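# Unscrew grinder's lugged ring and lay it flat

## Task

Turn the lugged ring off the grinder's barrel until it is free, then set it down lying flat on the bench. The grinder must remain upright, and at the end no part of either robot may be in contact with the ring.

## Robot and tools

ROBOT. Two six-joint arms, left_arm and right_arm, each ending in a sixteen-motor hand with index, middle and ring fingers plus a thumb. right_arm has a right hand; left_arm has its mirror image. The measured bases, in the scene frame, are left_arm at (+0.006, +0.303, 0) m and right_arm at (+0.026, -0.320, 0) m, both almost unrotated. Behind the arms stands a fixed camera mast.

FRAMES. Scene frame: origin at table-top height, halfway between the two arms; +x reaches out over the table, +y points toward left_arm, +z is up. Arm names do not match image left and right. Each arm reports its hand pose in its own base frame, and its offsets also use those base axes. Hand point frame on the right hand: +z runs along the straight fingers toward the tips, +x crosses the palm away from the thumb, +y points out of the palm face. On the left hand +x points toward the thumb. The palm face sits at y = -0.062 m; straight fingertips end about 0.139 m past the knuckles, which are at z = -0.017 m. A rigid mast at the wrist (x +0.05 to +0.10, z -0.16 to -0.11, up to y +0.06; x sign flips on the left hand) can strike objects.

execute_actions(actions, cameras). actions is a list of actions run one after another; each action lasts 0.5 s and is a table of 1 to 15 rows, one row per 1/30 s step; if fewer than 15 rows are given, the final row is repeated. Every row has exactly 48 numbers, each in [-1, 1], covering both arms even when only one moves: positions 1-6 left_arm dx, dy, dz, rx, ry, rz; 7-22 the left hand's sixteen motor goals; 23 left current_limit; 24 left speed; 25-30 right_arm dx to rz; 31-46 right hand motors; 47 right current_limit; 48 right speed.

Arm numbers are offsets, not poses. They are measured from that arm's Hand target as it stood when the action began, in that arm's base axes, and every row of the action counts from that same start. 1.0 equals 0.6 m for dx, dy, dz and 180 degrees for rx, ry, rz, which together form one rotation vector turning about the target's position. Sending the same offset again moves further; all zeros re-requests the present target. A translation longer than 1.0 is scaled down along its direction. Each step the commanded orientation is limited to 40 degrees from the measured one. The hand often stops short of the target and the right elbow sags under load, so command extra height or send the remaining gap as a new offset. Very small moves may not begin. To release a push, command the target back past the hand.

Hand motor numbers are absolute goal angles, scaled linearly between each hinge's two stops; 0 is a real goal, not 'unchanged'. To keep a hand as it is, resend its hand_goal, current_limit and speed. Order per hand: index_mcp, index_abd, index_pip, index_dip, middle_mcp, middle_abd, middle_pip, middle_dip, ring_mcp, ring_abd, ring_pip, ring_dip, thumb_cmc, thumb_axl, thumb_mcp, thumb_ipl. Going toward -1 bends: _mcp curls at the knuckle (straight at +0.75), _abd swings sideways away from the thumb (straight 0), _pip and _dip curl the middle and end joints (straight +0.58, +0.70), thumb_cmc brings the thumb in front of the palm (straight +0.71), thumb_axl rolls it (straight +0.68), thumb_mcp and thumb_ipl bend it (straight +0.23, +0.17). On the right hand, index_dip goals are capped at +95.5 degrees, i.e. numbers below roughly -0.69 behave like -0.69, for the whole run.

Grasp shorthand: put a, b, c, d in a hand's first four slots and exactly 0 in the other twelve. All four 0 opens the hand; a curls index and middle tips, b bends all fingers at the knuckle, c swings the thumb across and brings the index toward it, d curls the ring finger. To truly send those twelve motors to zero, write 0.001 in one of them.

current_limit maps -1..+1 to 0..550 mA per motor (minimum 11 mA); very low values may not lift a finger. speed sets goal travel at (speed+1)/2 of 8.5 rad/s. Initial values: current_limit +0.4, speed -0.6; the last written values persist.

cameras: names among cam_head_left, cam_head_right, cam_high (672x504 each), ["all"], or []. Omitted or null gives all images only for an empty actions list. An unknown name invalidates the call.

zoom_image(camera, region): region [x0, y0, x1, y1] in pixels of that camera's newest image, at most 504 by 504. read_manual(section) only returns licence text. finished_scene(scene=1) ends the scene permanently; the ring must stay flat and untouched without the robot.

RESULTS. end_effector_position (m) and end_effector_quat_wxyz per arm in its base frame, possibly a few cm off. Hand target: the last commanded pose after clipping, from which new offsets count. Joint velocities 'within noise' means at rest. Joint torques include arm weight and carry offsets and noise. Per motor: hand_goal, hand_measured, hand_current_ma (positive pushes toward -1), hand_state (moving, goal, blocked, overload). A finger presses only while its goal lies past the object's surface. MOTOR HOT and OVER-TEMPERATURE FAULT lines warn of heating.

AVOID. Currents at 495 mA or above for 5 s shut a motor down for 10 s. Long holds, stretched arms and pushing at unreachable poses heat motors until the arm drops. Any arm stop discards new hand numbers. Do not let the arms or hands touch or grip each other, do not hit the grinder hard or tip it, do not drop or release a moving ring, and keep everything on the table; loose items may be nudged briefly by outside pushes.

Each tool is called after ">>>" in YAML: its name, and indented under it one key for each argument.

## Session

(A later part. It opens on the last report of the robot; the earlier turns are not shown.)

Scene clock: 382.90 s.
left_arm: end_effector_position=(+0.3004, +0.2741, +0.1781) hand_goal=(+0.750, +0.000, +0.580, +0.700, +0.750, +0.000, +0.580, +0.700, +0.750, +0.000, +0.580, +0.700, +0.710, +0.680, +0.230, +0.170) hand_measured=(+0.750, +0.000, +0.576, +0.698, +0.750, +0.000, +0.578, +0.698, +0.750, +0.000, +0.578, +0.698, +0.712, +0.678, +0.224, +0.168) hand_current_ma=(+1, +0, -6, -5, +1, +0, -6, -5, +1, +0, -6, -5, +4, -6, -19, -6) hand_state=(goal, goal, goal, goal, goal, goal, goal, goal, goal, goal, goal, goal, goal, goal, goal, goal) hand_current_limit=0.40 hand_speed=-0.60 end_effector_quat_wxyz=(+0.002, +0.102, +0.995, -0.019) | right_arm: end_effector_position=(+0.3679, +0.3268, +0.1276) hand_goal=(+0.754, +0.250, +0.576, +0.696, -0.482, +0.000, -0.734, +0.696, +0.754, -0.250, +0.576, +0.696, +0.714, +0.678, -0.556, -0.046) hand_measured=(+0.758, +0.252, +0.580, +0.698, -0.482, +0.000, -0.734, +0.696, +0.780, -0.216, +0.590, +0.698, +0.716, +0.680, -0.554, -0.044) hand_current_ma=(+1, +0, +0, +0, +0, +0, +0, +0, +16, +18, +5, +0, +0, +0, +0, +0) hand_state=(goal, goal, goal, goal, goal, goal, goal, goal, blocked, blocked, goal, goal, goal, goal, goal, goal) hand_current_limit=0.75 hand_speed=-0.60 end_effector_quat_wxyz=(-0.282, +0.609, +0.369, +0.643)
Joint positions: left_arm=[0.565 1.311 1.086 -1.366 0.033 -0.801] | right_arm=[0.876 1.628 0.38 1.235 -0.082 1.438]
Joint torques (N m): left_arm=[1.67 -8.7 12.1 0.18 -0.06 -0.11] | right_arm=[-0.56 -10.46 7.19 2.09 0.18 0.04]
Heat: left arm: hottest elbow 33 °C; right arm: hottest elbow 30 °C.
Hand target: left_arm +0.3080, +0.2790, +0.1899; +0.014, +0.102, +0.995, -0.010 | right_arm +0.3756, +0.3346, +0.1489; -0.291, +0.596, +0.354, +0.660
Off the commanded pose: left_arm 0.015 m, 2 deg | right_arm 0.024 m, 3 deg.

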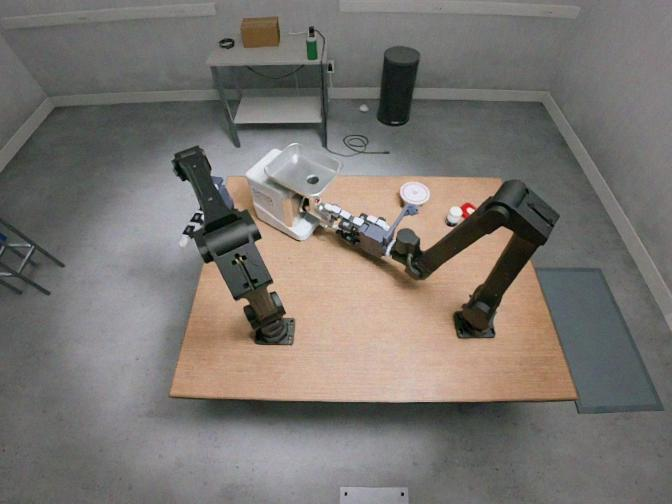

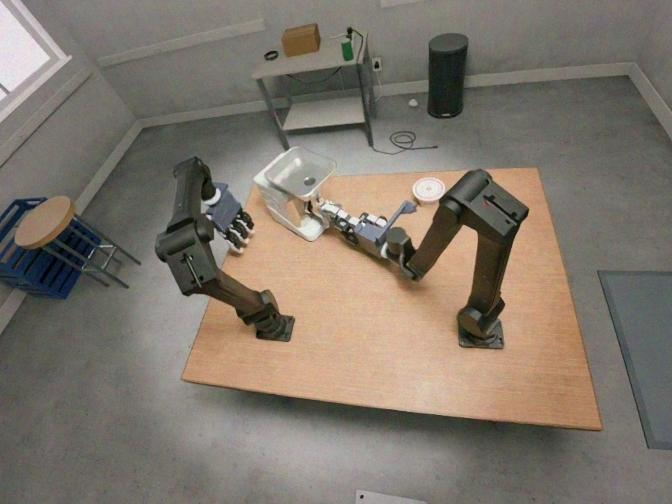

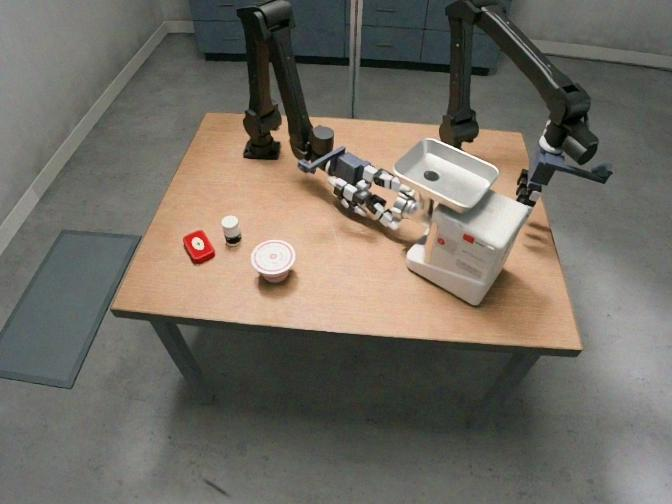

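>>> execute_actions:
  actions:
    - [[0,0,0,0,0,0,0,0,0,0,0,0,0,0,0,0,0,0,0,0,0,0,0.4,-0.6,0,0,0.0167,0,0,0,0.754,0.2,0.576,0.696,-0.483,0,-0.734,0.696,0.754,-0.2,0.576,0.696,0.714,0.678,-0.557,-0.046,0.75,-0.6]]
    - [[0,0,0,0,0,0,0,0,0,0,0,0,0,0,0,0,0,0,0,0,0,0,0.4,-0.6,0,0,0,0,0,0,0.754,0.2,0.576,0.696,-0.483,0,-0.734,0.696,0.754,-0.2,0.576,0.696,0.714,0.678,-0.557,-0.046,0.75,-0.6]]

Scene clock: 398.53 s.
left_arm: end_effector_position=(+0.3004, +0.2741, +0.1781) hand_goal=(+0.750, +0.000, +0.580, +0.700, +0.750, +0.000, +0.580, +0.700, +0.750, +0.000, +0.580, +0.700, +0.710, +0.680, +0.230, +0.170) hand_measured=(+0.750, +0.000, +0.576, +0.698, +0.750, +0.000, +0.578, +0.698, +0.750, +0.000, +0.578, +0.698, +0.712, +0.678, +0.224, +0.168) hand_current_ma=(+1, +0, -6, -5, +1, +0, -6, -5, +1, +0, -6, -5, +4, -6, -19, -6) hand_state=(goal, goal, goal, goal, goal, goal, goal, goal, goal, goal, goal, goal, goal, goal, goal, goal) hand_current_limit=0.40 hand_speed=-0.60 end_effector_quat_wxyz=(+0.002, +0.102, +0.995, -0.019) | right_arm: end_effector_position=(+0.3684, +0.3264, +0.1495) hand_goal=(+0.754, +0.200, +0.576, +0.696, -0.482, +0.000, -0.734, +0.696, +0.754, -0.200, +0.576, +0.696, +0.714, +0.678, -0.556, -0.046) hand_measured=(+0.758, +0.212, +0.580, +0.698, -0.482, +0.000, -0.734, +0.696, +0.758, -0.190, +0.580, +0.698, +0.716, +0.680, -0.554, -0.044) hand_current_ma=(+1, +2, +0, +0, +0, +0, +0, +0, +1, +1, +0, +0, +0, +0, +0, +0) hand_state=(goal, goal, goal, goal, goal, goal, goal, goal, goal, goal, goal, goal, goal, goal, goal, goal) hand_current_limit=0.75 hand_speed=-0.60 end_effector_quat_wxyz=(-0.286, +0.600, +0.361, +0.654)
Joint positions: left_arm=[0.565 1.311 1.086 -1.366 0.033 -0.801] | right_arm=[0.876 1.564 0.383 1.2 -0.078 1.444]
Joint torques (N m): left_arm=[1.61 -8.76 12.11 0.18 -0.06 -0.11] | right_arm=[-0.32 -8.35 8.28 1.69 0.06 -0.03]
Heat: left arm: hottest elbow 33 °C; right arm: hottest elbow 30 °C.
Hand target: left_arm +0.3080, +0.2790, +0.1899; +0.014, +0.102, +0.995, -0.010 | right_arm +0.3756, +0.3346, +0.1590; -0.291, +0.596, +0.354, +0.660
Off the commanded pose: left_arm 0.015 m, 2 deg | right_arm 0.014 m, 1 deg.

>>> execute_actions:
  actions:
    - [[0,0,0,0,0,0,0,0,0,0,0,0,0,0,0,0,0,0,0,0,0,0,0.4,-0.6,0,0,-0.0317,-0.0045,0.0031,0,0.754,0.2,0.576,0.696,-0.483,0,-0.734,0.696,0.754,-0.2,0.576,0.696,0.714,0.678,-0.557,-0.046,0.75,-0.6]]
  cameras: ["all"]

>>> zoom_image:
  camera: "cam_high"
  region: [360, 160, 430, 230]

>>> zoom_image:
  camera: "cam_head_left"
  region: [310, 190, 370, 250]

>>> zoom_image:
  camera: "cam_head_right"
  region: [310, 190, 370, 250]

Scene clock: 403.07 s.
left_arm: end_effector_position=(+0.3004, +0.2741, +0.1781) hand_goal=(+0.750, +0.000, +0.580, +0.700, +0.750, +0.000, +0.580, +0.700, +0.750, +0.000, +0.580, +0.700, +0.710, +0.680, +0.230, +0.170) hand_measured=(+0.750, +0.000, +0.576, +0.698, +0.750, +0.000, +0.578, +0.698, +0.750, +0.000, +0.578, +0.698, +0.712, +0.678, +0.224, +0.168) hand_current_ma=(+1, +0, -6, -5, +1, +0, -6, -5, +1, +0, -6, -5, +4, -6, -19, -6) hand_state=(goal, goal, goal, goal, goal, goal, goal, goal, goal, goal, goal, goal, goal, goal, goal, goal) hand_current_limit=0.40 hand_speed=-0.60 end_effector_quat_wxyz=(+0.002, +0.102, +0.995, -0.019) | right_arm: end_effector_position=(+0.3689, +0.3269, +0.1340) hand_goal=(+0.754, +0.200, +0.576, +0.696, -0.482, +0.000, -0.734, +0.696, +0.754, -0.200, +0.576, +0.696, +0.714, +0.678, -0.556, -0.046) hand_measured=(+0.758, +0.210, +0.580, +0.698, -0.482, +0.000, -0.734, +0.696, +0.754, -0.212, +0.578, +0.698, +0.716, +0.680, -0.552, -0.044) hand_current_ma=(+1, +2, +0, +0, +0, +0, +0, +0, +0, -3, +0, +0, +0, +0, +0, +0) hand_state=(goal, goal, goal, goal, goal, goal, goal, goal, goal, goal, goal, goal, goal, goal, goal, goal) hand_current_limit=0.75 hand_speed=-0.60 end_effector_quat_wxyz=(-0.283, +0.607, +0.364, +0.646)
Joint positions: left_arm=[0.565 1.311 1.086 -1.366 0.033 -0.801] | right_arm=[0.876 1.609 0.383 1.223 -0.078 1.444]
Joint torques (N m): left_arm=[1.55 -8.7 12.1 0.17 -0.06 -0.11] | right_arm=[-0.15 -7.24 7.28 2.58 0.1 -0.02]
Heat: left arm: hottest elbow 33 °C; right arm: hottest elbow 30 °C.
Hand target: left_arm +0.3080, +0.2790, +0.1899; +0.014, +0.102, +0.995, -0.010 | right_arm +0.3756, +0.3346, +0.1398; -0.288, +0.601, +0.357, +0.654
Off the commanded pose: left_arm 0.015 m, 2 deg | right_arm 0.012 m, 2 deg.

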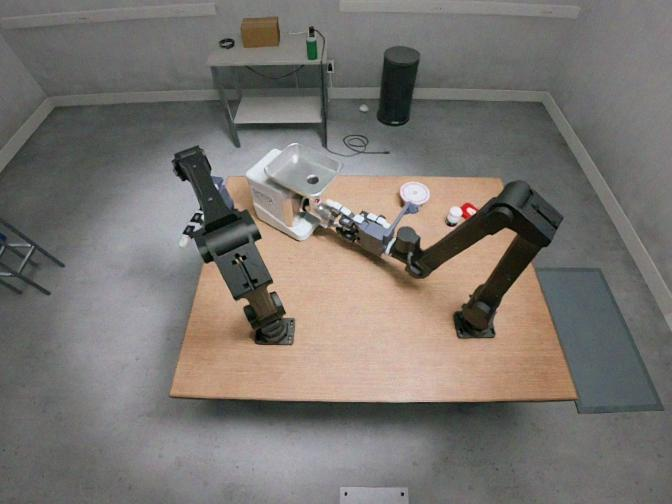

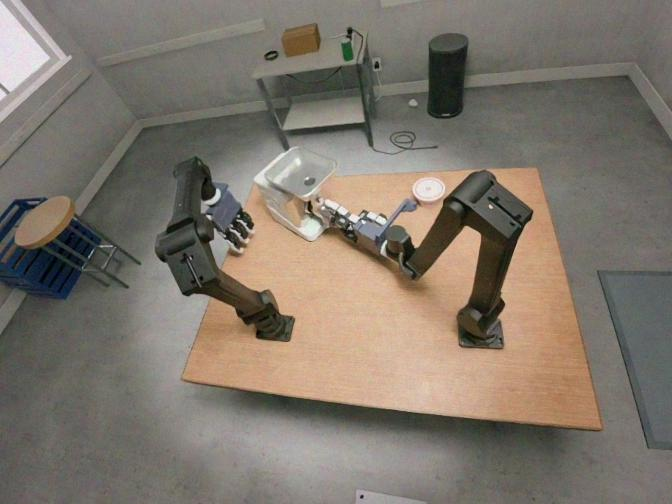

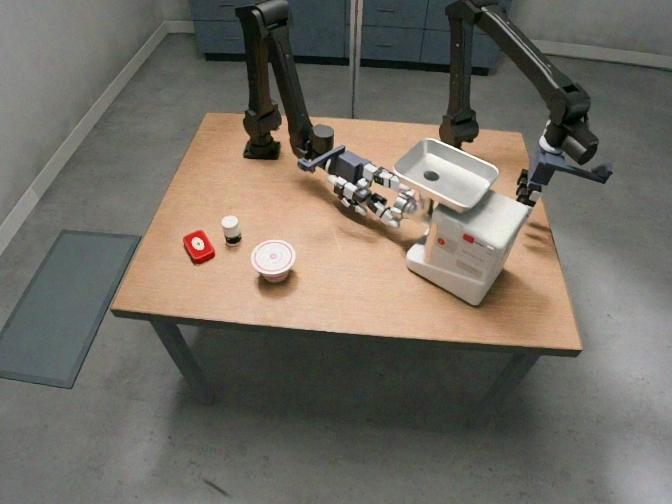

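Scaled by 7.200 from the camera's 672x504 image, which has a finer 960x720 frame.

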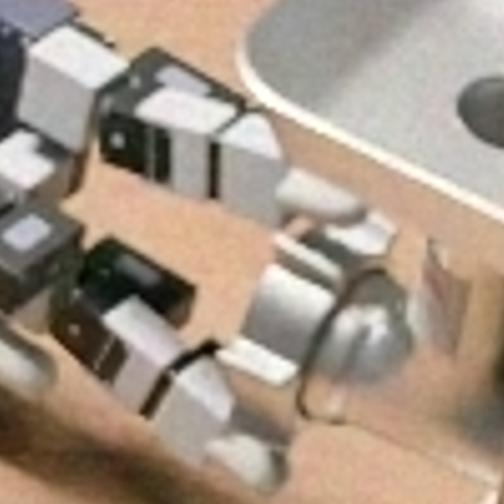

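Scaled by 8.400 from the camera's 672x504 image, which has a finer 960x720 frame.

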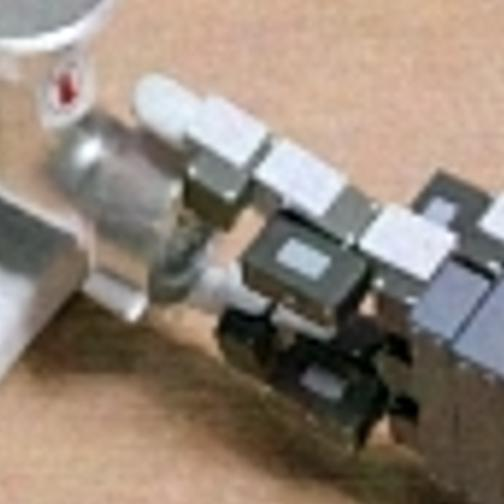

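Scaled by 8.400 from the camera's 672x504 image, which has a finer 960x720 frame.

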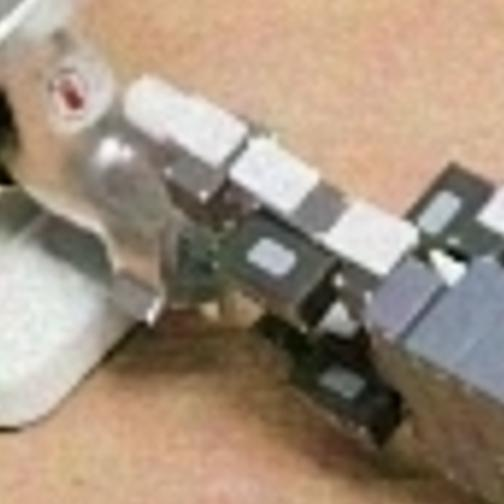

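>>> execute_actions:
  actions:
    - [[0,0,0,0,0,0,0,0,0,0,0,0,0,0,0,0,0,0,0,0,0,0,0.4,-0.6,-0.0072,-0.0051,-0.005,0,0,0,0.754,0.2,0.576,0.696,-0.483,0,-0.734,0.696,0.754,-0.2,0.576,0.696,0.714,0.678,-0.557,-0.046,0.75,-0.6]]
    - [[0,0,0,0,0,0,0,0,0,0,0,0,0,0,0,0,0,0,0,0,0,0,0.4,-0.6,0,0,0,0,0,0,0.754,-0.04,0.576,0.696,-0.483,0,-0.734,0.696,0.754,0.04,0.576,0.696,0.714,0.678,-0.557,-0.046,0.75,-0.6]]
  cameras: ["all"]

>>> zoom_image:
  camera: "cam_high"
  region: [360, 160, 430, 230]

>>> zoom_image:
  camera: "cam_head_left"
  region: [310, 190, 370, 250]

>>> zoom_image:
  camera: "cam_head_right"
  region: [310, 190, 370, 250]

Scene clock: 409.40 s.
left_arm: end_effector_position=(+0.3004, +0.2741, +0.1781) hand_goal=(+0.750, +0.000, +0.580, +0.700, +0.750, +0.000, +0.580, +0.700, +0.750, +0.000, +0.580, +0.700, +0.710, +0.680, +0.230, +0.170) hand_measured=(+0.750, +0.000, +0.576, +0.698, +0.750, +0.000, +0.578, +0.698, +0.750, +0.000, +0.578, +0.698, +0.712, +0.678, +0.224, +0.168) hand_current_ma=(+1, +0, -6, -5, +1, +0, -6, -5, +1, +0, -6, -5, +4, -6, -19, -6) hand_state=(goal, goal, goal, goal, goal, goal, goal, goal, goal, goal, goal, goal, goal, goal, goal, goal) hand_current_limit=0.40 hand_speed=-0.60 end_effector_quat_wxyz=(+0.002, +0.102, +0.995, -0.019) | right_arm: end_effector_position=(+0.3695, +0.3263, +0.1356) hand_goal=(+0.754, -0.040, +0.576, +0.696, -0.482, +0.000, -0.734, +0.696, +0.754, +0.040, +0.576, +0.696, +0.714, +0.678, -0.556, -0.046) hand_measured=(+0.750, +0.028, +0.574, +0.696, -0.482, +0.000, -0.734, +0.696, +0.766, -0.004, +0.584, +0.698, +0.716, +0.680, -0.552, -0.044) hand_current_ma=(-1, +65, +0, +0, +0, +0, +0, +0, +4, -27, +1, +0, +0, +0, +0, +0) hand_state=(goal, blocked, goal, goal, goal, goal, goal, goal, goal, blocked, goal, goal, goal, goal, goal, goal) hand_current_limit=0.75 hand_speed=-0.60 end_effector_quat_wxyz=(-0.283, +0.604, +0.361, +0.652)
Joint positions: left_arm=[0.565 1.311 1.086 -1.366 0.033 -0.801] | right_arm=[0.876 1.618 0.383 1.244 -0.073 1.444]
Joint torques (N m): left_arm=[1.55 -8.7 12.1 0.17 -0.07 -0.11] | right_arm=[-0.03 -7.65 6.19 2.52 0.06 -0.03]
Heat: left arm: hottest elbow 33 °C; right arm: hottest elbow 30 °C.
Hand target: left_arm +0.3080, +0.2790, +0.1899; +0.014, +0.102, +0.995, -0.010 | right_arm +0.3713, +0.3315, +0.1369; -0.288, +0.601, +0.357, +0.654
Off the commanded pose: left_arm 0.015 m, 2 deg | right_arm 0.006 m, 1 deg.

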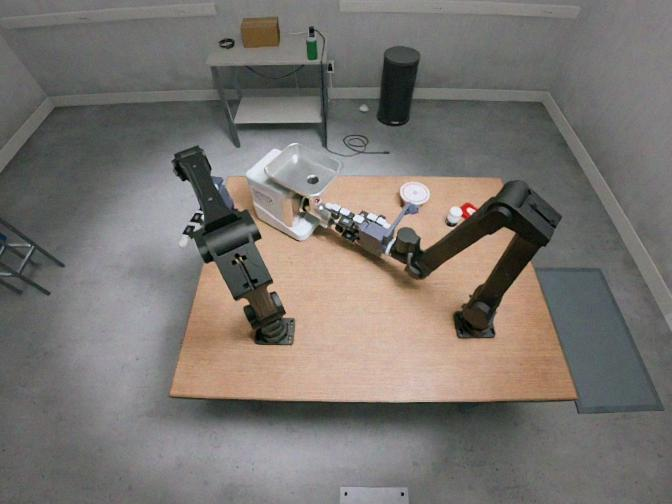

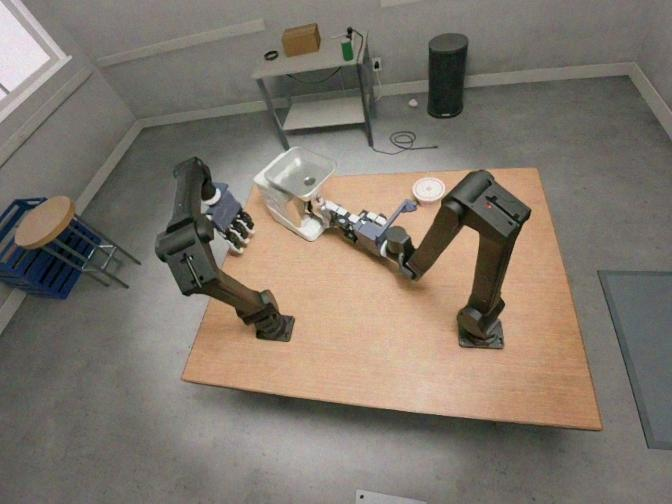

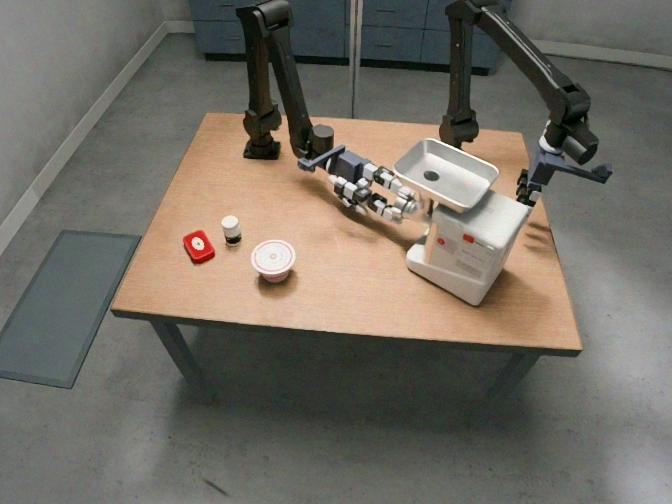

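Scaled by 7.200 from the camera's 672x504 image, which has a finer 960x720 frame.

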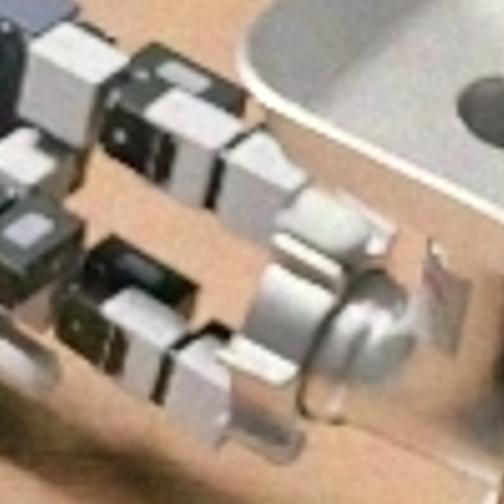

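Scaled by 8.400 from the camera's 672x504 image, which has a finer 960x720 frame.

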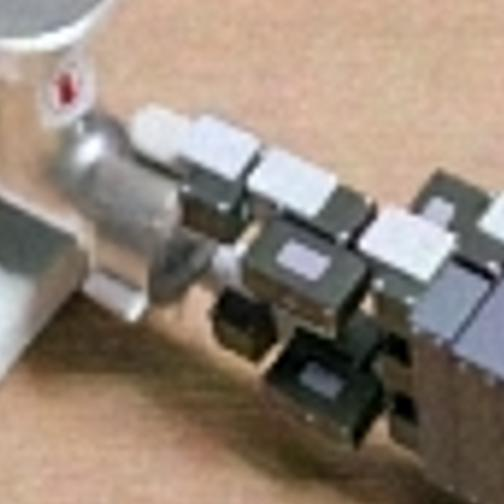

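Scaled by 8.400 from the camera's 672x504 image, which has a finer 960x720 frame.

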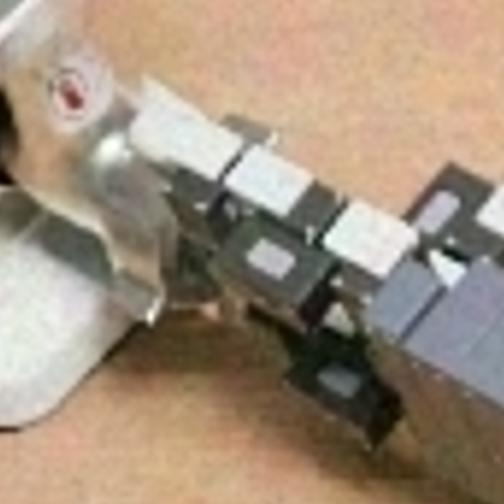

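>>> execute_actions:
  actions:
    - [[0,0,0,0,0,0,0,0,0,0,0,0,0,0,0,0,0,0,0,0,0,0,0.4,-0.6,0.0011,-0.0008,0.0345,-0.0474,-0.0685,0,0.65,-0.3,0.576,0.696,-0.483,0,-0.734,0.696,0.85,0.3,0.576,0.696,0.714,0.678,-0.557,-0.046,0.75,-0.6]]
    - [[0,0,0,0,0,0,0,0,0,0,0,0,0,0,0,0,0,0,0,0,0,0,0.4,-0.6,-0.0063,0.0044,0.0337,-0.0474,-0.0685,0,0.65,-0.3,0.576,0.696,-0.483,0,-0.734,0.696,0.85,0.3,0.576,0.696,0.714,0.678,-0.557,-0.046,0.75,-0.6]]
  cameras: ["all"]

>>> zoom_image:
  camera: "cam_high"
  region: [360, 160, 430, 230]

>>> zoom_image:
  camera: "cam_head_left"
  region: [310, 190, 370, 250]

>>> zoom_image:
  camera: "cam_head_right"
  region: [310, 190, 370, 250]

Scene clock: 415.77 s.
left_arm: end_effector_position=(+0.3004, +0.2741, +0.1781) hand_goal=(+0.750, +0.000, +0.580, +0.700, +0.750, +0.000, +0.580, +0.700, +0.750, +0.000, +0.580, +0.700, +0.710, +0.680, +0.230, +0.170) hand_measured=(+0.750, +0.000, +0.576, +0.698, +0.750, +0.000, +0.578, +0.698, +0.750, +0.000, +0.578, +0.698, +0.712, +0.678, +0.224, +0.168) hand_current_ma=(+1, +0, -6, -5, +1, +0, -6, -5, +1, +0, -6, -5, +4, -6, -19, -6) hand_state=(goal, goal, goal, goal, goal, goal, goal, goal, goal, goal, goal, goal, goal, goal, goal, goal) hand_current_limit=0.40 hand_speed=-0.60 end_effector_quat_wxyz=(+0.002, +0.102, +0.995, -0.019) | right_arm: end_effector_position=(+0.3647, +0.3309, +0.1730) hand_goal=(+0.650, -0.300, +0.576, +0.696, -0.482, +0.000, -0.734, +0.696, +0.850, +0.300, +0.576, +0.696, +0.714, +0.678, -0.556, -0.046) hand_measured=(+0.778, +0.002, +0.660, +0.720, -0.482, +0.000, -0.734, +0.696, +0.734, +0.030, +0.500, +0.672, +0.718, +0.680, -0.552, -0.044) hand_current_ma=(+294, +481, +120, +12, +0, +0, +0, +0, -251, -481, -98, -12, +0, +0, +0, +0) hand_state=(blocked, blocked, blocked, blocked, goal, goal, goal, goal, blocked, blocked, blocked, blocked, goal, goal, goal, goal) hand_current_limit=0.75 hand_speed=-0.60 end_effector_quat_wxyz=(-0.132, +0.501, +0.493, +0.699)
Joint positions: left_arm=[0.565 1.311 1.086 -1.366 0.033 -0.801] | right_arm=[0.876 1.632 0.383 1.261 -0.088 0.982]
Joint torques (N m): left_arm=[1.61 -8.7 12.11 0.17 -0.06 -0.11] | right_arm=[-0.91 -6.89 6.02 2.93 -0.21 -0.56]
Heat: left arm: hottest elbow 33 °C; right arm: hottest elbow 30 °C.
Hand target: left_arm +0.3080, +0.2790, +0.1899; +0.014, +0.102, +0.995, -0.010 | right_arm +0.3682, +0.3337, +0.1779; -0.114, +0.484, +0.502, +0.707
Off the commanded pose: left_arm 0.015 m, 2 deg | right_arm 0.006 m, 3 deg.

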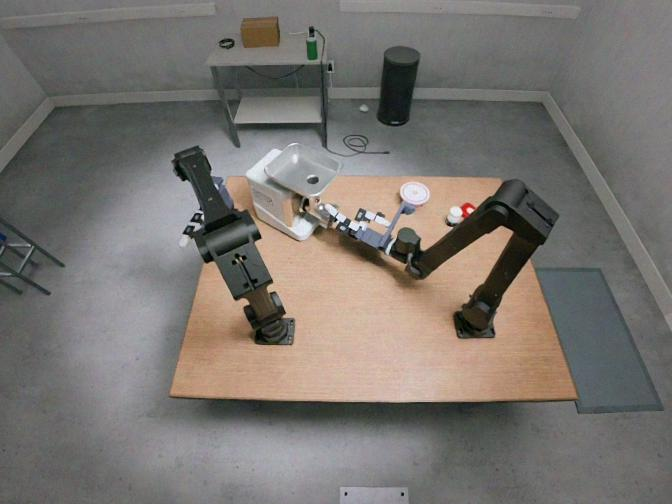

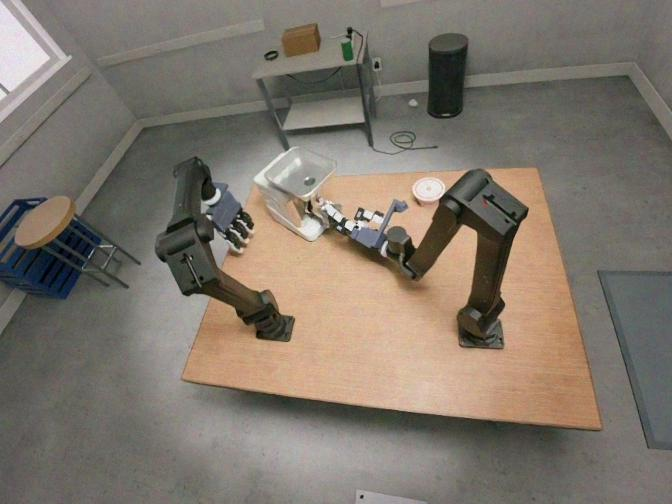

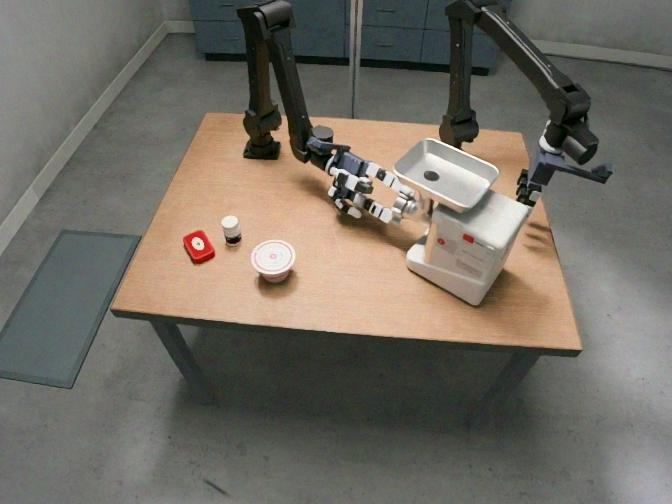

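Scaled by 7.200 from the camera's 672x504 image, which has a finer 960x720 frame.

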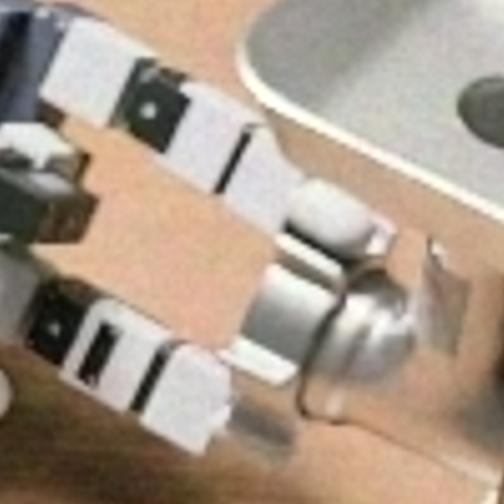

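Scaled by 8.400 from the camera's 672x504 image, which has a finer 960x720 frame.

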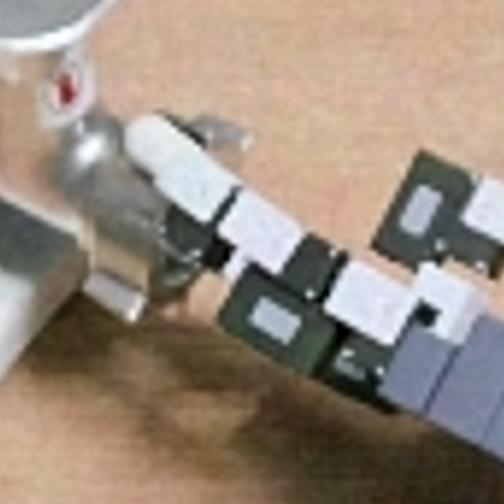

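Scaled by 8.400 from the camera's 672x504 image, which has a finer 960x720 frame.

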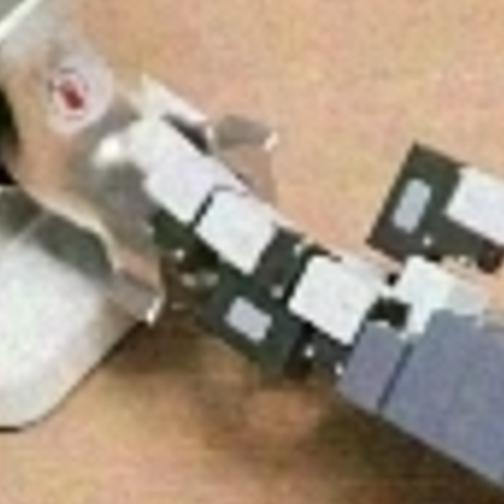

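>>> execute_actions:
  actions:
    - [[0,0,0,0,0,0,0,0,0,0,0,0,0,0,0,0,0,0,0,0,0,0,0.4,-0.6,-0.0133,0.0092,0.0305,-0.0474,-0.0685,0,0.55,-0.2,0.5,0.696,-0.483,0,-0.734,0.696,1,0.2,0.7,0.8,0.714,0.678,-0.557,-0.046,0.78,-0.6]]
    - [[0,0,0,0,0,0,0,0,0,0,0,0,0,0,0,0,0,0,0,0,0,0,0.4,-0.6,-0.0193,0.0134,0.0253,-0.0474,-0.0685,0,0.55,-0.2,0.5,0.696,-0.483,0,-0.734,0.696,1,0.2,0.7,0.8,0.714,0.678,-0.557,-0.046,0.78,-0.6]]
  cameras: ["all"]

>>> zoom_image:
  camera: "cam_high"
  region: [360, 160, 430, 230]

>>> zoom_image:
  camera: "cam_head_left"
  region: [310, 190, 370, 250]

>>> zoom_image:
  camera: "cam_head_right"
  region: [310, 190, 370, 250]

Scene clock: 423.67 s.
left_arm: end_effector_position=(+0.3004, +0.2741, +0.1781) hand_goal=(+0.750, +0.000, +0.580, +0.700, +0.750, +0.000, +0.580, +0.700, +0.750, +0.000, +0.580, +0.700, +0.710, +0.680, +0.230, +0.170) hand_measured=(+0.750, +0.000, +0.576, +0.698, +0.750, +0.000, +0.578, +0.698, +0.750, +0.000, +0.578, +0.698, +0.712, +0.678, +0.224, +0.168) hand_current_ma=(+1, +0, -6, -5, +1, +0, -6, -5, +1, +0, -6, -5, +4, -6, -19, -6) hand_state=(goal, goal, goal, goal, goal, goal, goal, goal, goal, goal, goal, goal, goal, goal, goal, goal) hand_current_limit=0.40 hand_speed=-0.60 end_effector_quat_wxyz=(+0.002, +0.102, +0.995, -0.019) | right_arm: end_effector_position=(+0.3465, +0.3428, +0.2107) hand_goal=(+0.550, -0.200, +0.500, +0.696, -0.482, +0.000, -0.734, +0.696, +1.000, +0.200, +0.700, +0.800, +0.714, +0.678, -0.556, -0.046) hand_measured=(+0.938, -0.088, +0.660, +0.734, -0.482, +0.000, -0.734, +0.696, +0.692, +0.088, +0.500, +0.724, +0.718, +0.682, -0.552, -0.044) hand_current_ma=(+490, +162, +404, +29, +0, +0, +0, +0, -489, -160, -489, -100, +0, +0, +0, +0) hand_state=(blocked, blocked, blocked, blocked, goal, goal, goal, goal, blocked, blocked, blocked, blocked, goal, goal, goal, goal) hand_current_limit=0.78 hand_speed=-0.60 end_effector_quat_wxyz=(+0.043, +0.355, +0.603, +0.713)
Joint positions: left_arm=[0.565 1.311 1.086 -1.366 0.033 -0.801] | right_arm=[0.859 1.64 0.383 1.277 -0.119 0.475]
Joint torques (N m): left_arm=[1.67 -8.7 12.11 0.18 -0.06 -0.11] | right_arm=[-0.91 -6.3 6.12 2.54 -0.28 -0.6]
Heat: left arm: hottest elbow 33 °C; right arm: hottest elbow 30 °C.
Hand target: left_arm +0.3080, +0.2790, +0.1899; +0.014, +0.102, +0.995, -0.010 | right_arm +0.3486, +0.3473, +0.2114; +0.068, +0.334, +0.614, +0.712
Off the commanded pose: left_arm 0.015 m, 2 deg | right_arm 0.005 m, 4 deg.

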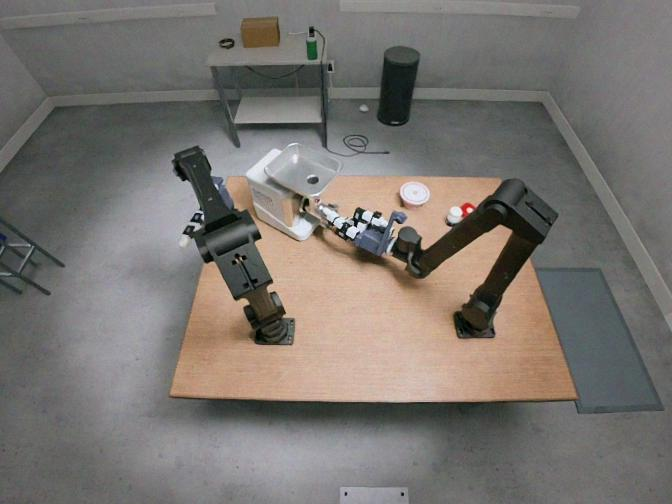

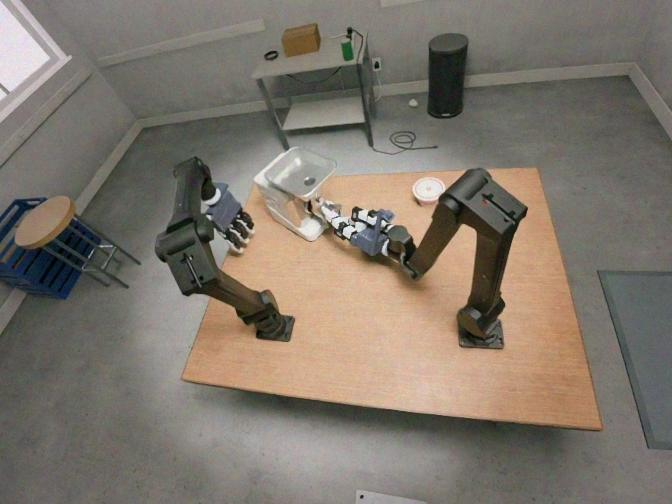

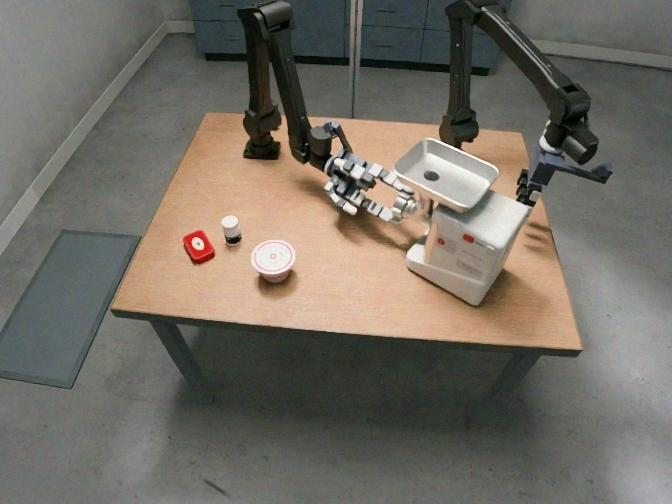

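Scaled by 7.200 from the camera's 672x504 image, which has a finer 960x720 frame.

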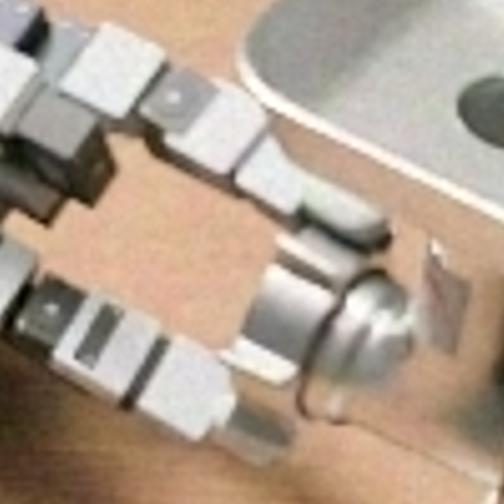

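Scaled by 8.400 from the camera's 672x504 image, which has a finer 960x720 frame.

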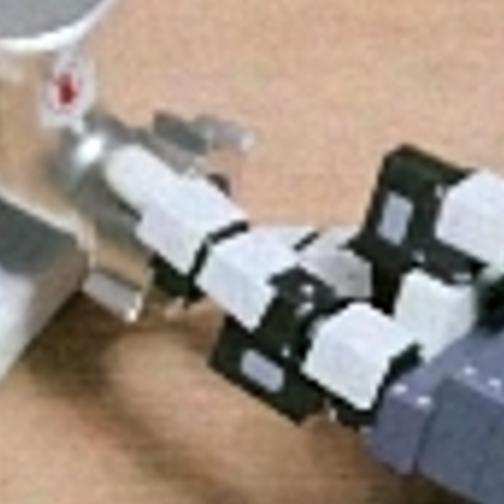

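Scaled by 8.400 from the camera's 672x504 image, which has a finer 960x720 frame.

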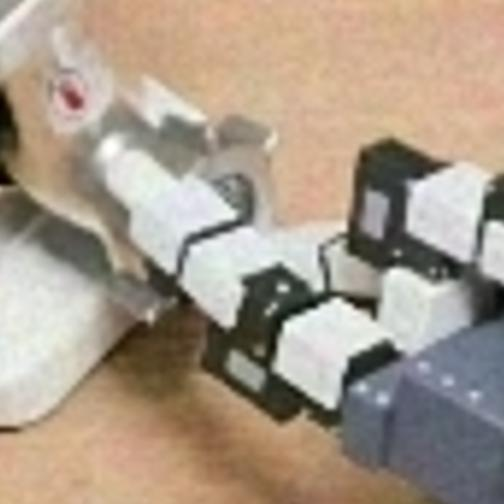

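>>> execute_actions:
  actions:
    - [[0,0,0,0,0,0,0,0,0,0,0,0,0,0,0,0,0,0,0,0,0,0,0.4,-0.6,-0.024,0.0166,0.0183,-0.0474,-0.0685,0,0.4,-0.2,0.4,0.65,-0.483,0,-0.734,0.696,1,0.2,1,0.9,0.714,0.678,-0.557,-0.046,1,-0.2]]
    - [[0,0,0,0,0,0,0,0,0,0,0,0,0,0,0,0,0,0,0,0,0,0,0.4,-0.6,-0.0271,0.0188,0.0102,-0.0474,-0.0685,0,0.4,-0.2,0.4,0.65,-0.483,0,-0.734,0.696,1,0.2,1,0.9,0.714,0.678,-0.557,-0.046,1,-0.2]]
    - [[0,0,0,0,0,0,0,0,0,0,0,0,0,0,0,0,0,0,0,0,0,0,0.4,-0.6,0,0,0,0,0,0,0.4,-0.2,0.4,0.65,-0.483,0,-0.734,0.696,1,0.2,1,0.9,0.714,0.678,-0.557,-0.046,0.75,-0.2]]
  cameras: ["all"]

>>> zoom_image:
  camera: "cam_high"
  region: [360, 160, 430, 230]

>>> zoom_image:
  camera: "cam_head_left"
  region: [310, 190, 370, 250]

>>> zoom_image:
  camera: "cam_head_right"
  region: [310, 190, 370, 250]

Scene clock: 448.57 s.
left_arm: end_effector_position=(+0.3004, +0.2741, +0.1781) hand_goal=(+0.750, +0.000, +0.580, +0.700, +0.750, +0.000, +0.580, +0.700, +0.750, +0.000, +0.580, +0.700, +0.710, +0.680, +0.230, +0.170) hand_measured=(+0.750, +0.000, +0.576, +0.698, +0.750, +0.000, +0.578, +0.698, +0.750, +0.000, +0.578, +0.698, +0.712, +0.678, +0.224, +0.168) hand_current_ma=(+1, +0, -6, -5, +1, +0, -6, -5, +1, +0, -6, -5, +4, -6, -19, -6) hand_state=(goal, goal, goal, goal, goal, goal, goal, goal, goal, goal, goal, goal, goal, goal, goal, goal) hand_current_limit=0.40 hand_speed=-0.60 end_effector_quat_wxyz=(+0.002, +0.102, +0.995, -0.019) | right_arm: end_effector_position=(+0.3166, +0.3628, +0.2275) hand_goal=(+0.400, -0.200, +0.400, +0.650, -0.482, +0.000, -0.734, +0.696, +1.000, +0.200, +1.000, +0.900, +0.714, +0.678, -0.556, -0.046) hand_measured=(+0.988, -0.278, +0.660, +0.732, -0.482, +0.000, -0.734, +0.696, +0.536, +0.258, +0.500, +0.798, +0.720, +0.682, -0.554, -0.044) hand_current_ma=(+481, -80, +481, +119, +0, +0, +0, +0, -481, +48, -481, -173, +1, +1, +0, +0) hand_state=(blocked, blocked, blocked, blocked, goal, goal, goal, goal, blocked, blocked, blocked, blocked, goal, goal, goal, goal) hand_current_limit=0.75 hand_speed=-0.20 end_effector_quat_wxyz=(+0.212, +0.190, +0.676, +0.680)
Joint positions: left_arm=[0.565 1.311 1.086 -1.366 0.033 -0.801] | right_arm=[0.841 1.648 0.383 1.278 -0.154 -0.026]
Joint torques (N m): left_arm=[1.55 -8.7 12.11 0.17 -0.06 -0.11] | right_arm=[-0.79 -7.53 6.09 2.09 -0.13 -0.81]
Heat: left arm: hottest elbow 33 °C; right arm: hottest elbow 30 °C.
Hand target: left_arm +0.3080, +0.2790, +0.1899; +0.014, +0.102, +0.995, -0.010 | right_arm +0.3179, +0.3685, +0.2284; +0.245, +0.161, +0.683, +0.669
Off the commanded pose: left_arm 0.015 m, 2 deg | right_arm 0.006 m, 5 deg.

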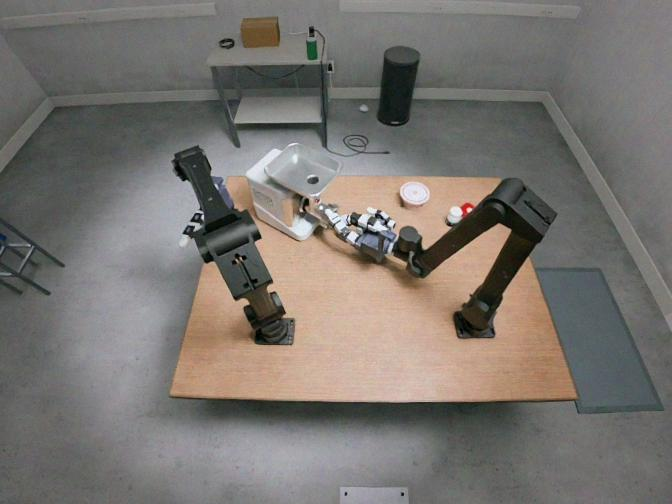

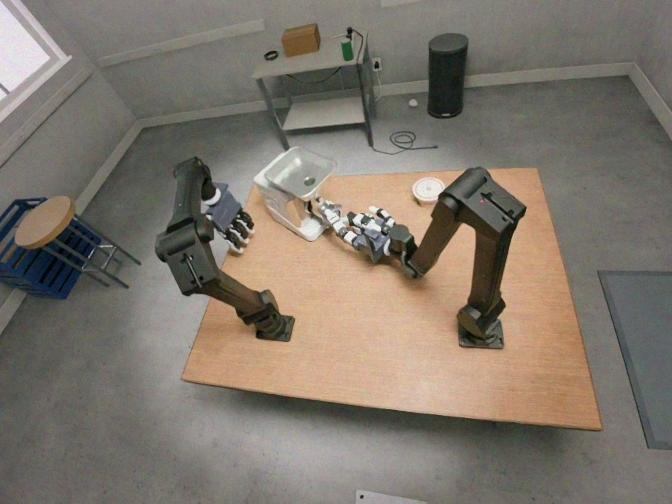

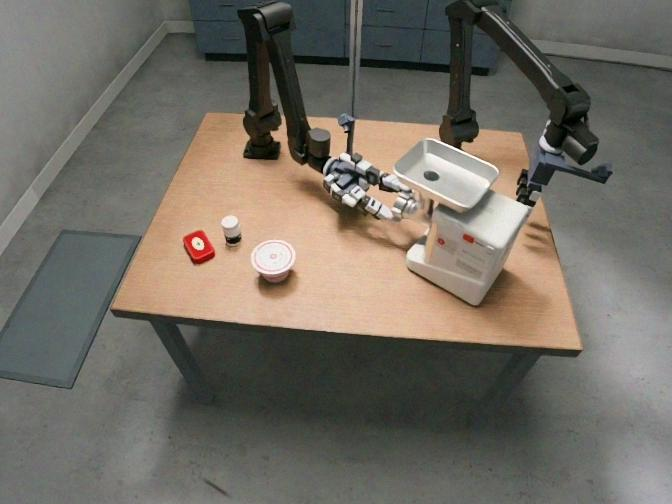

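Scaled by 7.200 from the camera's 672x504 image, which has a finer 960x720 frame.

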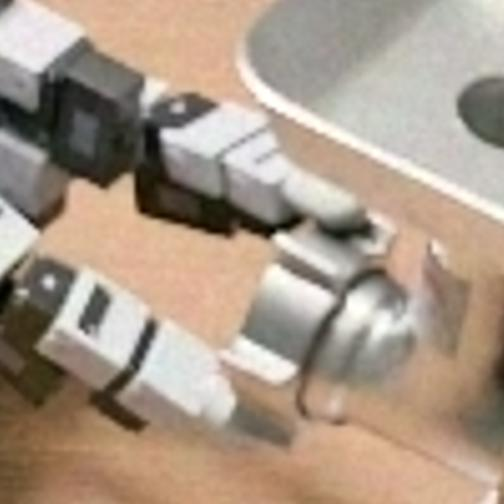

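Scaled by 8.400 from the camera's 672x504 image, which has a finer 960x720 frame.

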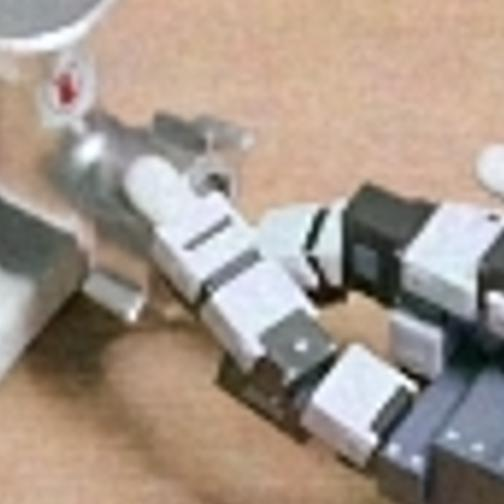

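Scaled by 8.400 from the camera's 672x504 image, which has a finer 960x720 frame.

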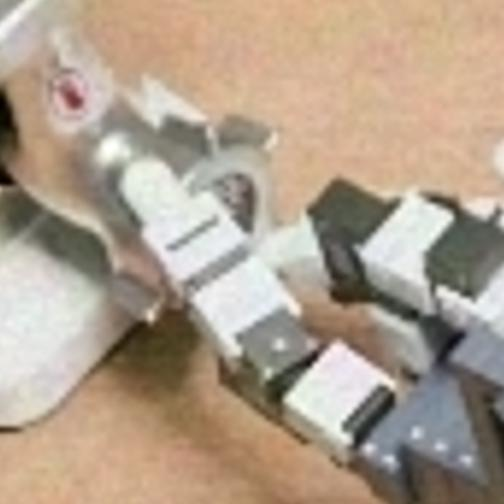

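>>> execute_actions:
  actions:
    - [[0,0,0,0,0,0,0,0,0,0,0,0,0,0,0,0,0,0,0,0,0,0,0.4,-0.6,0,0,0,0,0,0,0.754,0.15,0.576,0.696,-0.483,0,-0.734,0.696,0.754,-0.15,0.576,0.696,0.714,0.678,-0.557,-0.046,0.4,-0.6]]
    - [[0,0,0,0,0,0,0,0,0,0,0,0,0,0,0,0,0,0,0,0,0,0,0.4,-0.6,-0.0332,-0.048,0,0,0,0,0.754,0.15,0.576,0.696,-0.483,0,-0.734,0.696,0.754,-0.15,0.576,0.696,0.714,0.678,-0.557,-0.046,0.4,-0.6]]
    - [[0,0,0,0,0,0,0,0,0,0,0,0,0,0,0,0,0,0,0,0,0,0,0.4,-0.6,-0.0332,-0.048,0,0,0,0,0.754,0,0.576,0.696,-0.483,0,-0.734,0.696,0.754,0,0.576,0.696,0.714,0.678,-0.557,-0.046,0.4,-0.6]]
    - [[0,0,0,0,0,0,0,0,0,0,0,0,0,0,0,0,0,0,0,0,0,0,0.4,-0.6,0,0,0,0,0,0,0.75,0,-0.953,-0.17,0.75,0,-0.953,-0.17,0.75,0,-0.953,-0.17,-0.576,0.678,0.005,-0.587,0.4,-0.6]]
  cameras: ["all"]

Scene clock: 481.40 s.
left_arm: end_effector_position=(+0.3004, +0.2741, +0.1781) hand_goal=(+0.750, +0.000, +0.580, +0.700, +0.750, +0.000, +0.580, +0.700, +0.750, +0.000, +0.580, +0.700, +0.710, +0.680, +0.230, +0.170) hand_measured=(+0.750, +0.000, +0.576, +0.698, +0.750, +0.000, +0.578, +0.698, +0.750, +0.000, +0.578, +0.698, +0.712, +0.678, +0.224, +0.168) hand_current_ma=(+1, +0, -6, -5, +1, +0, -6, -5, +1, +0, -6, -5, +4, -6, -19, -6) hand_state=(goal, goal, goal, goal, goal, goal, goal, goal, goal, goal, goal, goal, goal, goal, goal, goal) hand_current_limit=0.40 hand_speed=-0.60 end_effector_quat_wxyz=(+0.002, +0.102, +0.995, -0.019) | right_arm: end_effector_position=(+0.2774, +0.3154, +0.2196) hand_goal=(+0.750, +0.000, -0.952, -0.170, +0.750, +0.000, -0.952, -0.170, +0.750, +0.000, -0.952, -0.170, -0.576, +0.678, +0.006, -0.586) hand_measured=(+0.766, +0.002, -0.950, -0.168, +0.754, +0.000, -0.952, -0.168, +0.762, -0.004, -0.950, -0.168, -0.574, +0.680, +0.000, -0.584) hand_current_ma=(+6, +0, +0, +0, +1, +0, +0, +0, +3, +0, +0, +0, +0, +0, -2, +0) hand_state=(goal, goal, goal, goal, goal, goal, goal, goal, goal, goal, goal, goal, goal, goal, goal, goal) hand_current_limit=0.40 hand_speed=-0.60 end_effector_quat_wxyz=(+0.234, +0.165, +0.693, +0.662)
Joint positions: left_arm=[0.565 1.311 1.086 -1.366 0.033 -0.801] | right_arm=[0.801 1.568 0.215 1.338 -0.195 -0.109]
Joint torques (N m): left_arm=[1.55 -8.7 12.11 0.17 -0.06 -0.11] | right_arm=[-1.2 -6.77 3.81 2.89 -0.13 -0.05]
Heat: left arm: hottest elbow 34 °C; right arm: hottest elbow 30 °C.
Hand target: left_arm +0.3080, +0.2790, +0.1899; +0.014, +0.102, +0.995, -0.010 | right_arm +0.2781, +0.3110, +0.2283; +0.245, +0.161, +0.683, +0.669
Off the commanded pose: left_arm 0.015 m, 2 deg | right_arm 0.010 m, 2 deg.

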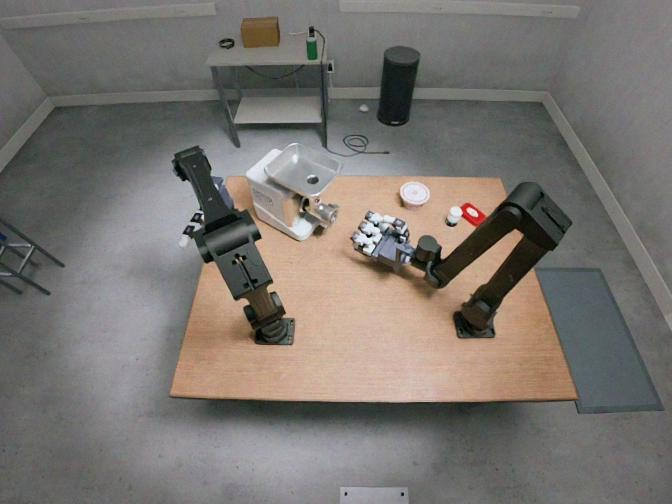

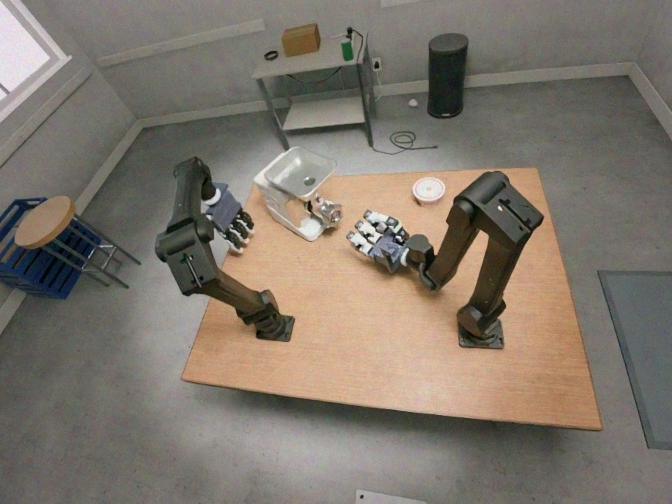

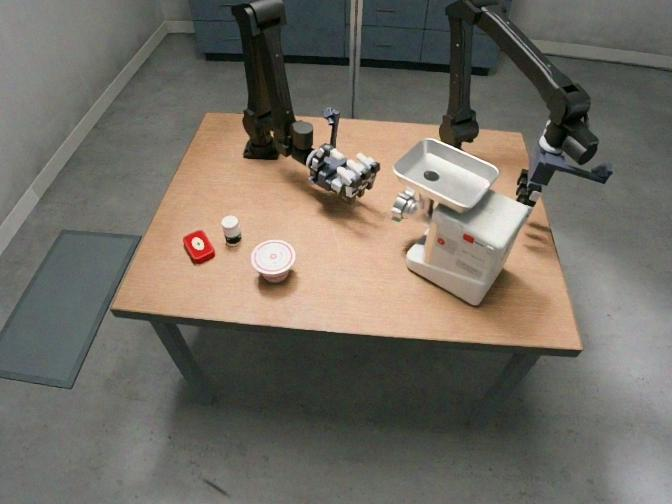

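>>> zoom_image:
  camera: "cam_head_right"
  region: [310, 190, 370, 250]

>>> zoom_image:
  camera: "cam_high"
  region: [380, 180, 430, 230]

>>> zoom_image:
  camera: "cam_head_left"
  region: [310, 190, 370, 250]

Scaled by 8.400 from the camera's 672x504 image, which has a finer 960x720 frame.

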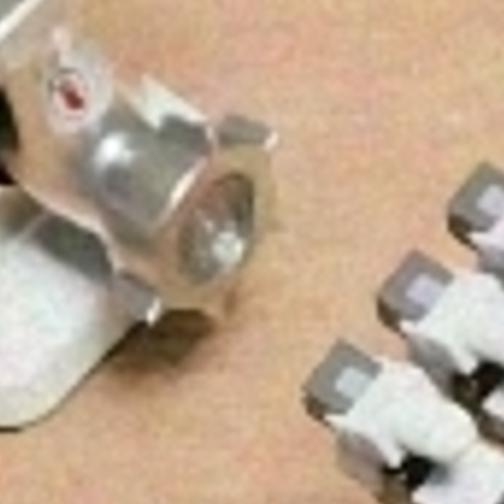

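Scaled by 10.080 from the camera's 672x504 image, which has a finer 960x720 frame.

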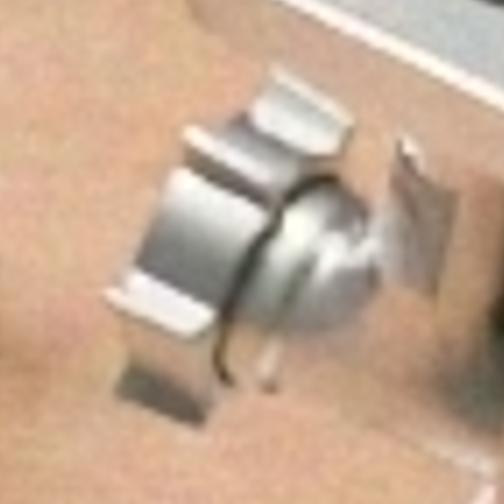

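Scaled by 8.400 from the camera's 672x504 image, which has a finer 960x720 frame.

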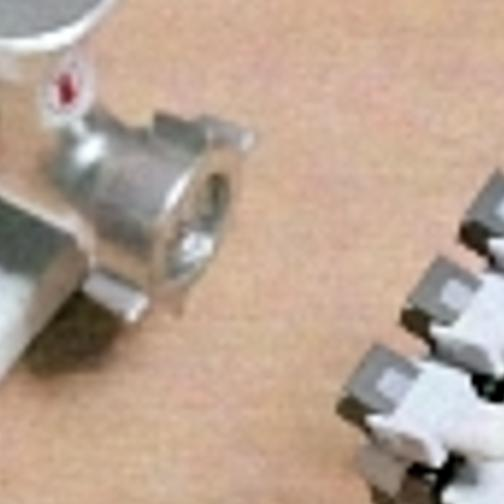

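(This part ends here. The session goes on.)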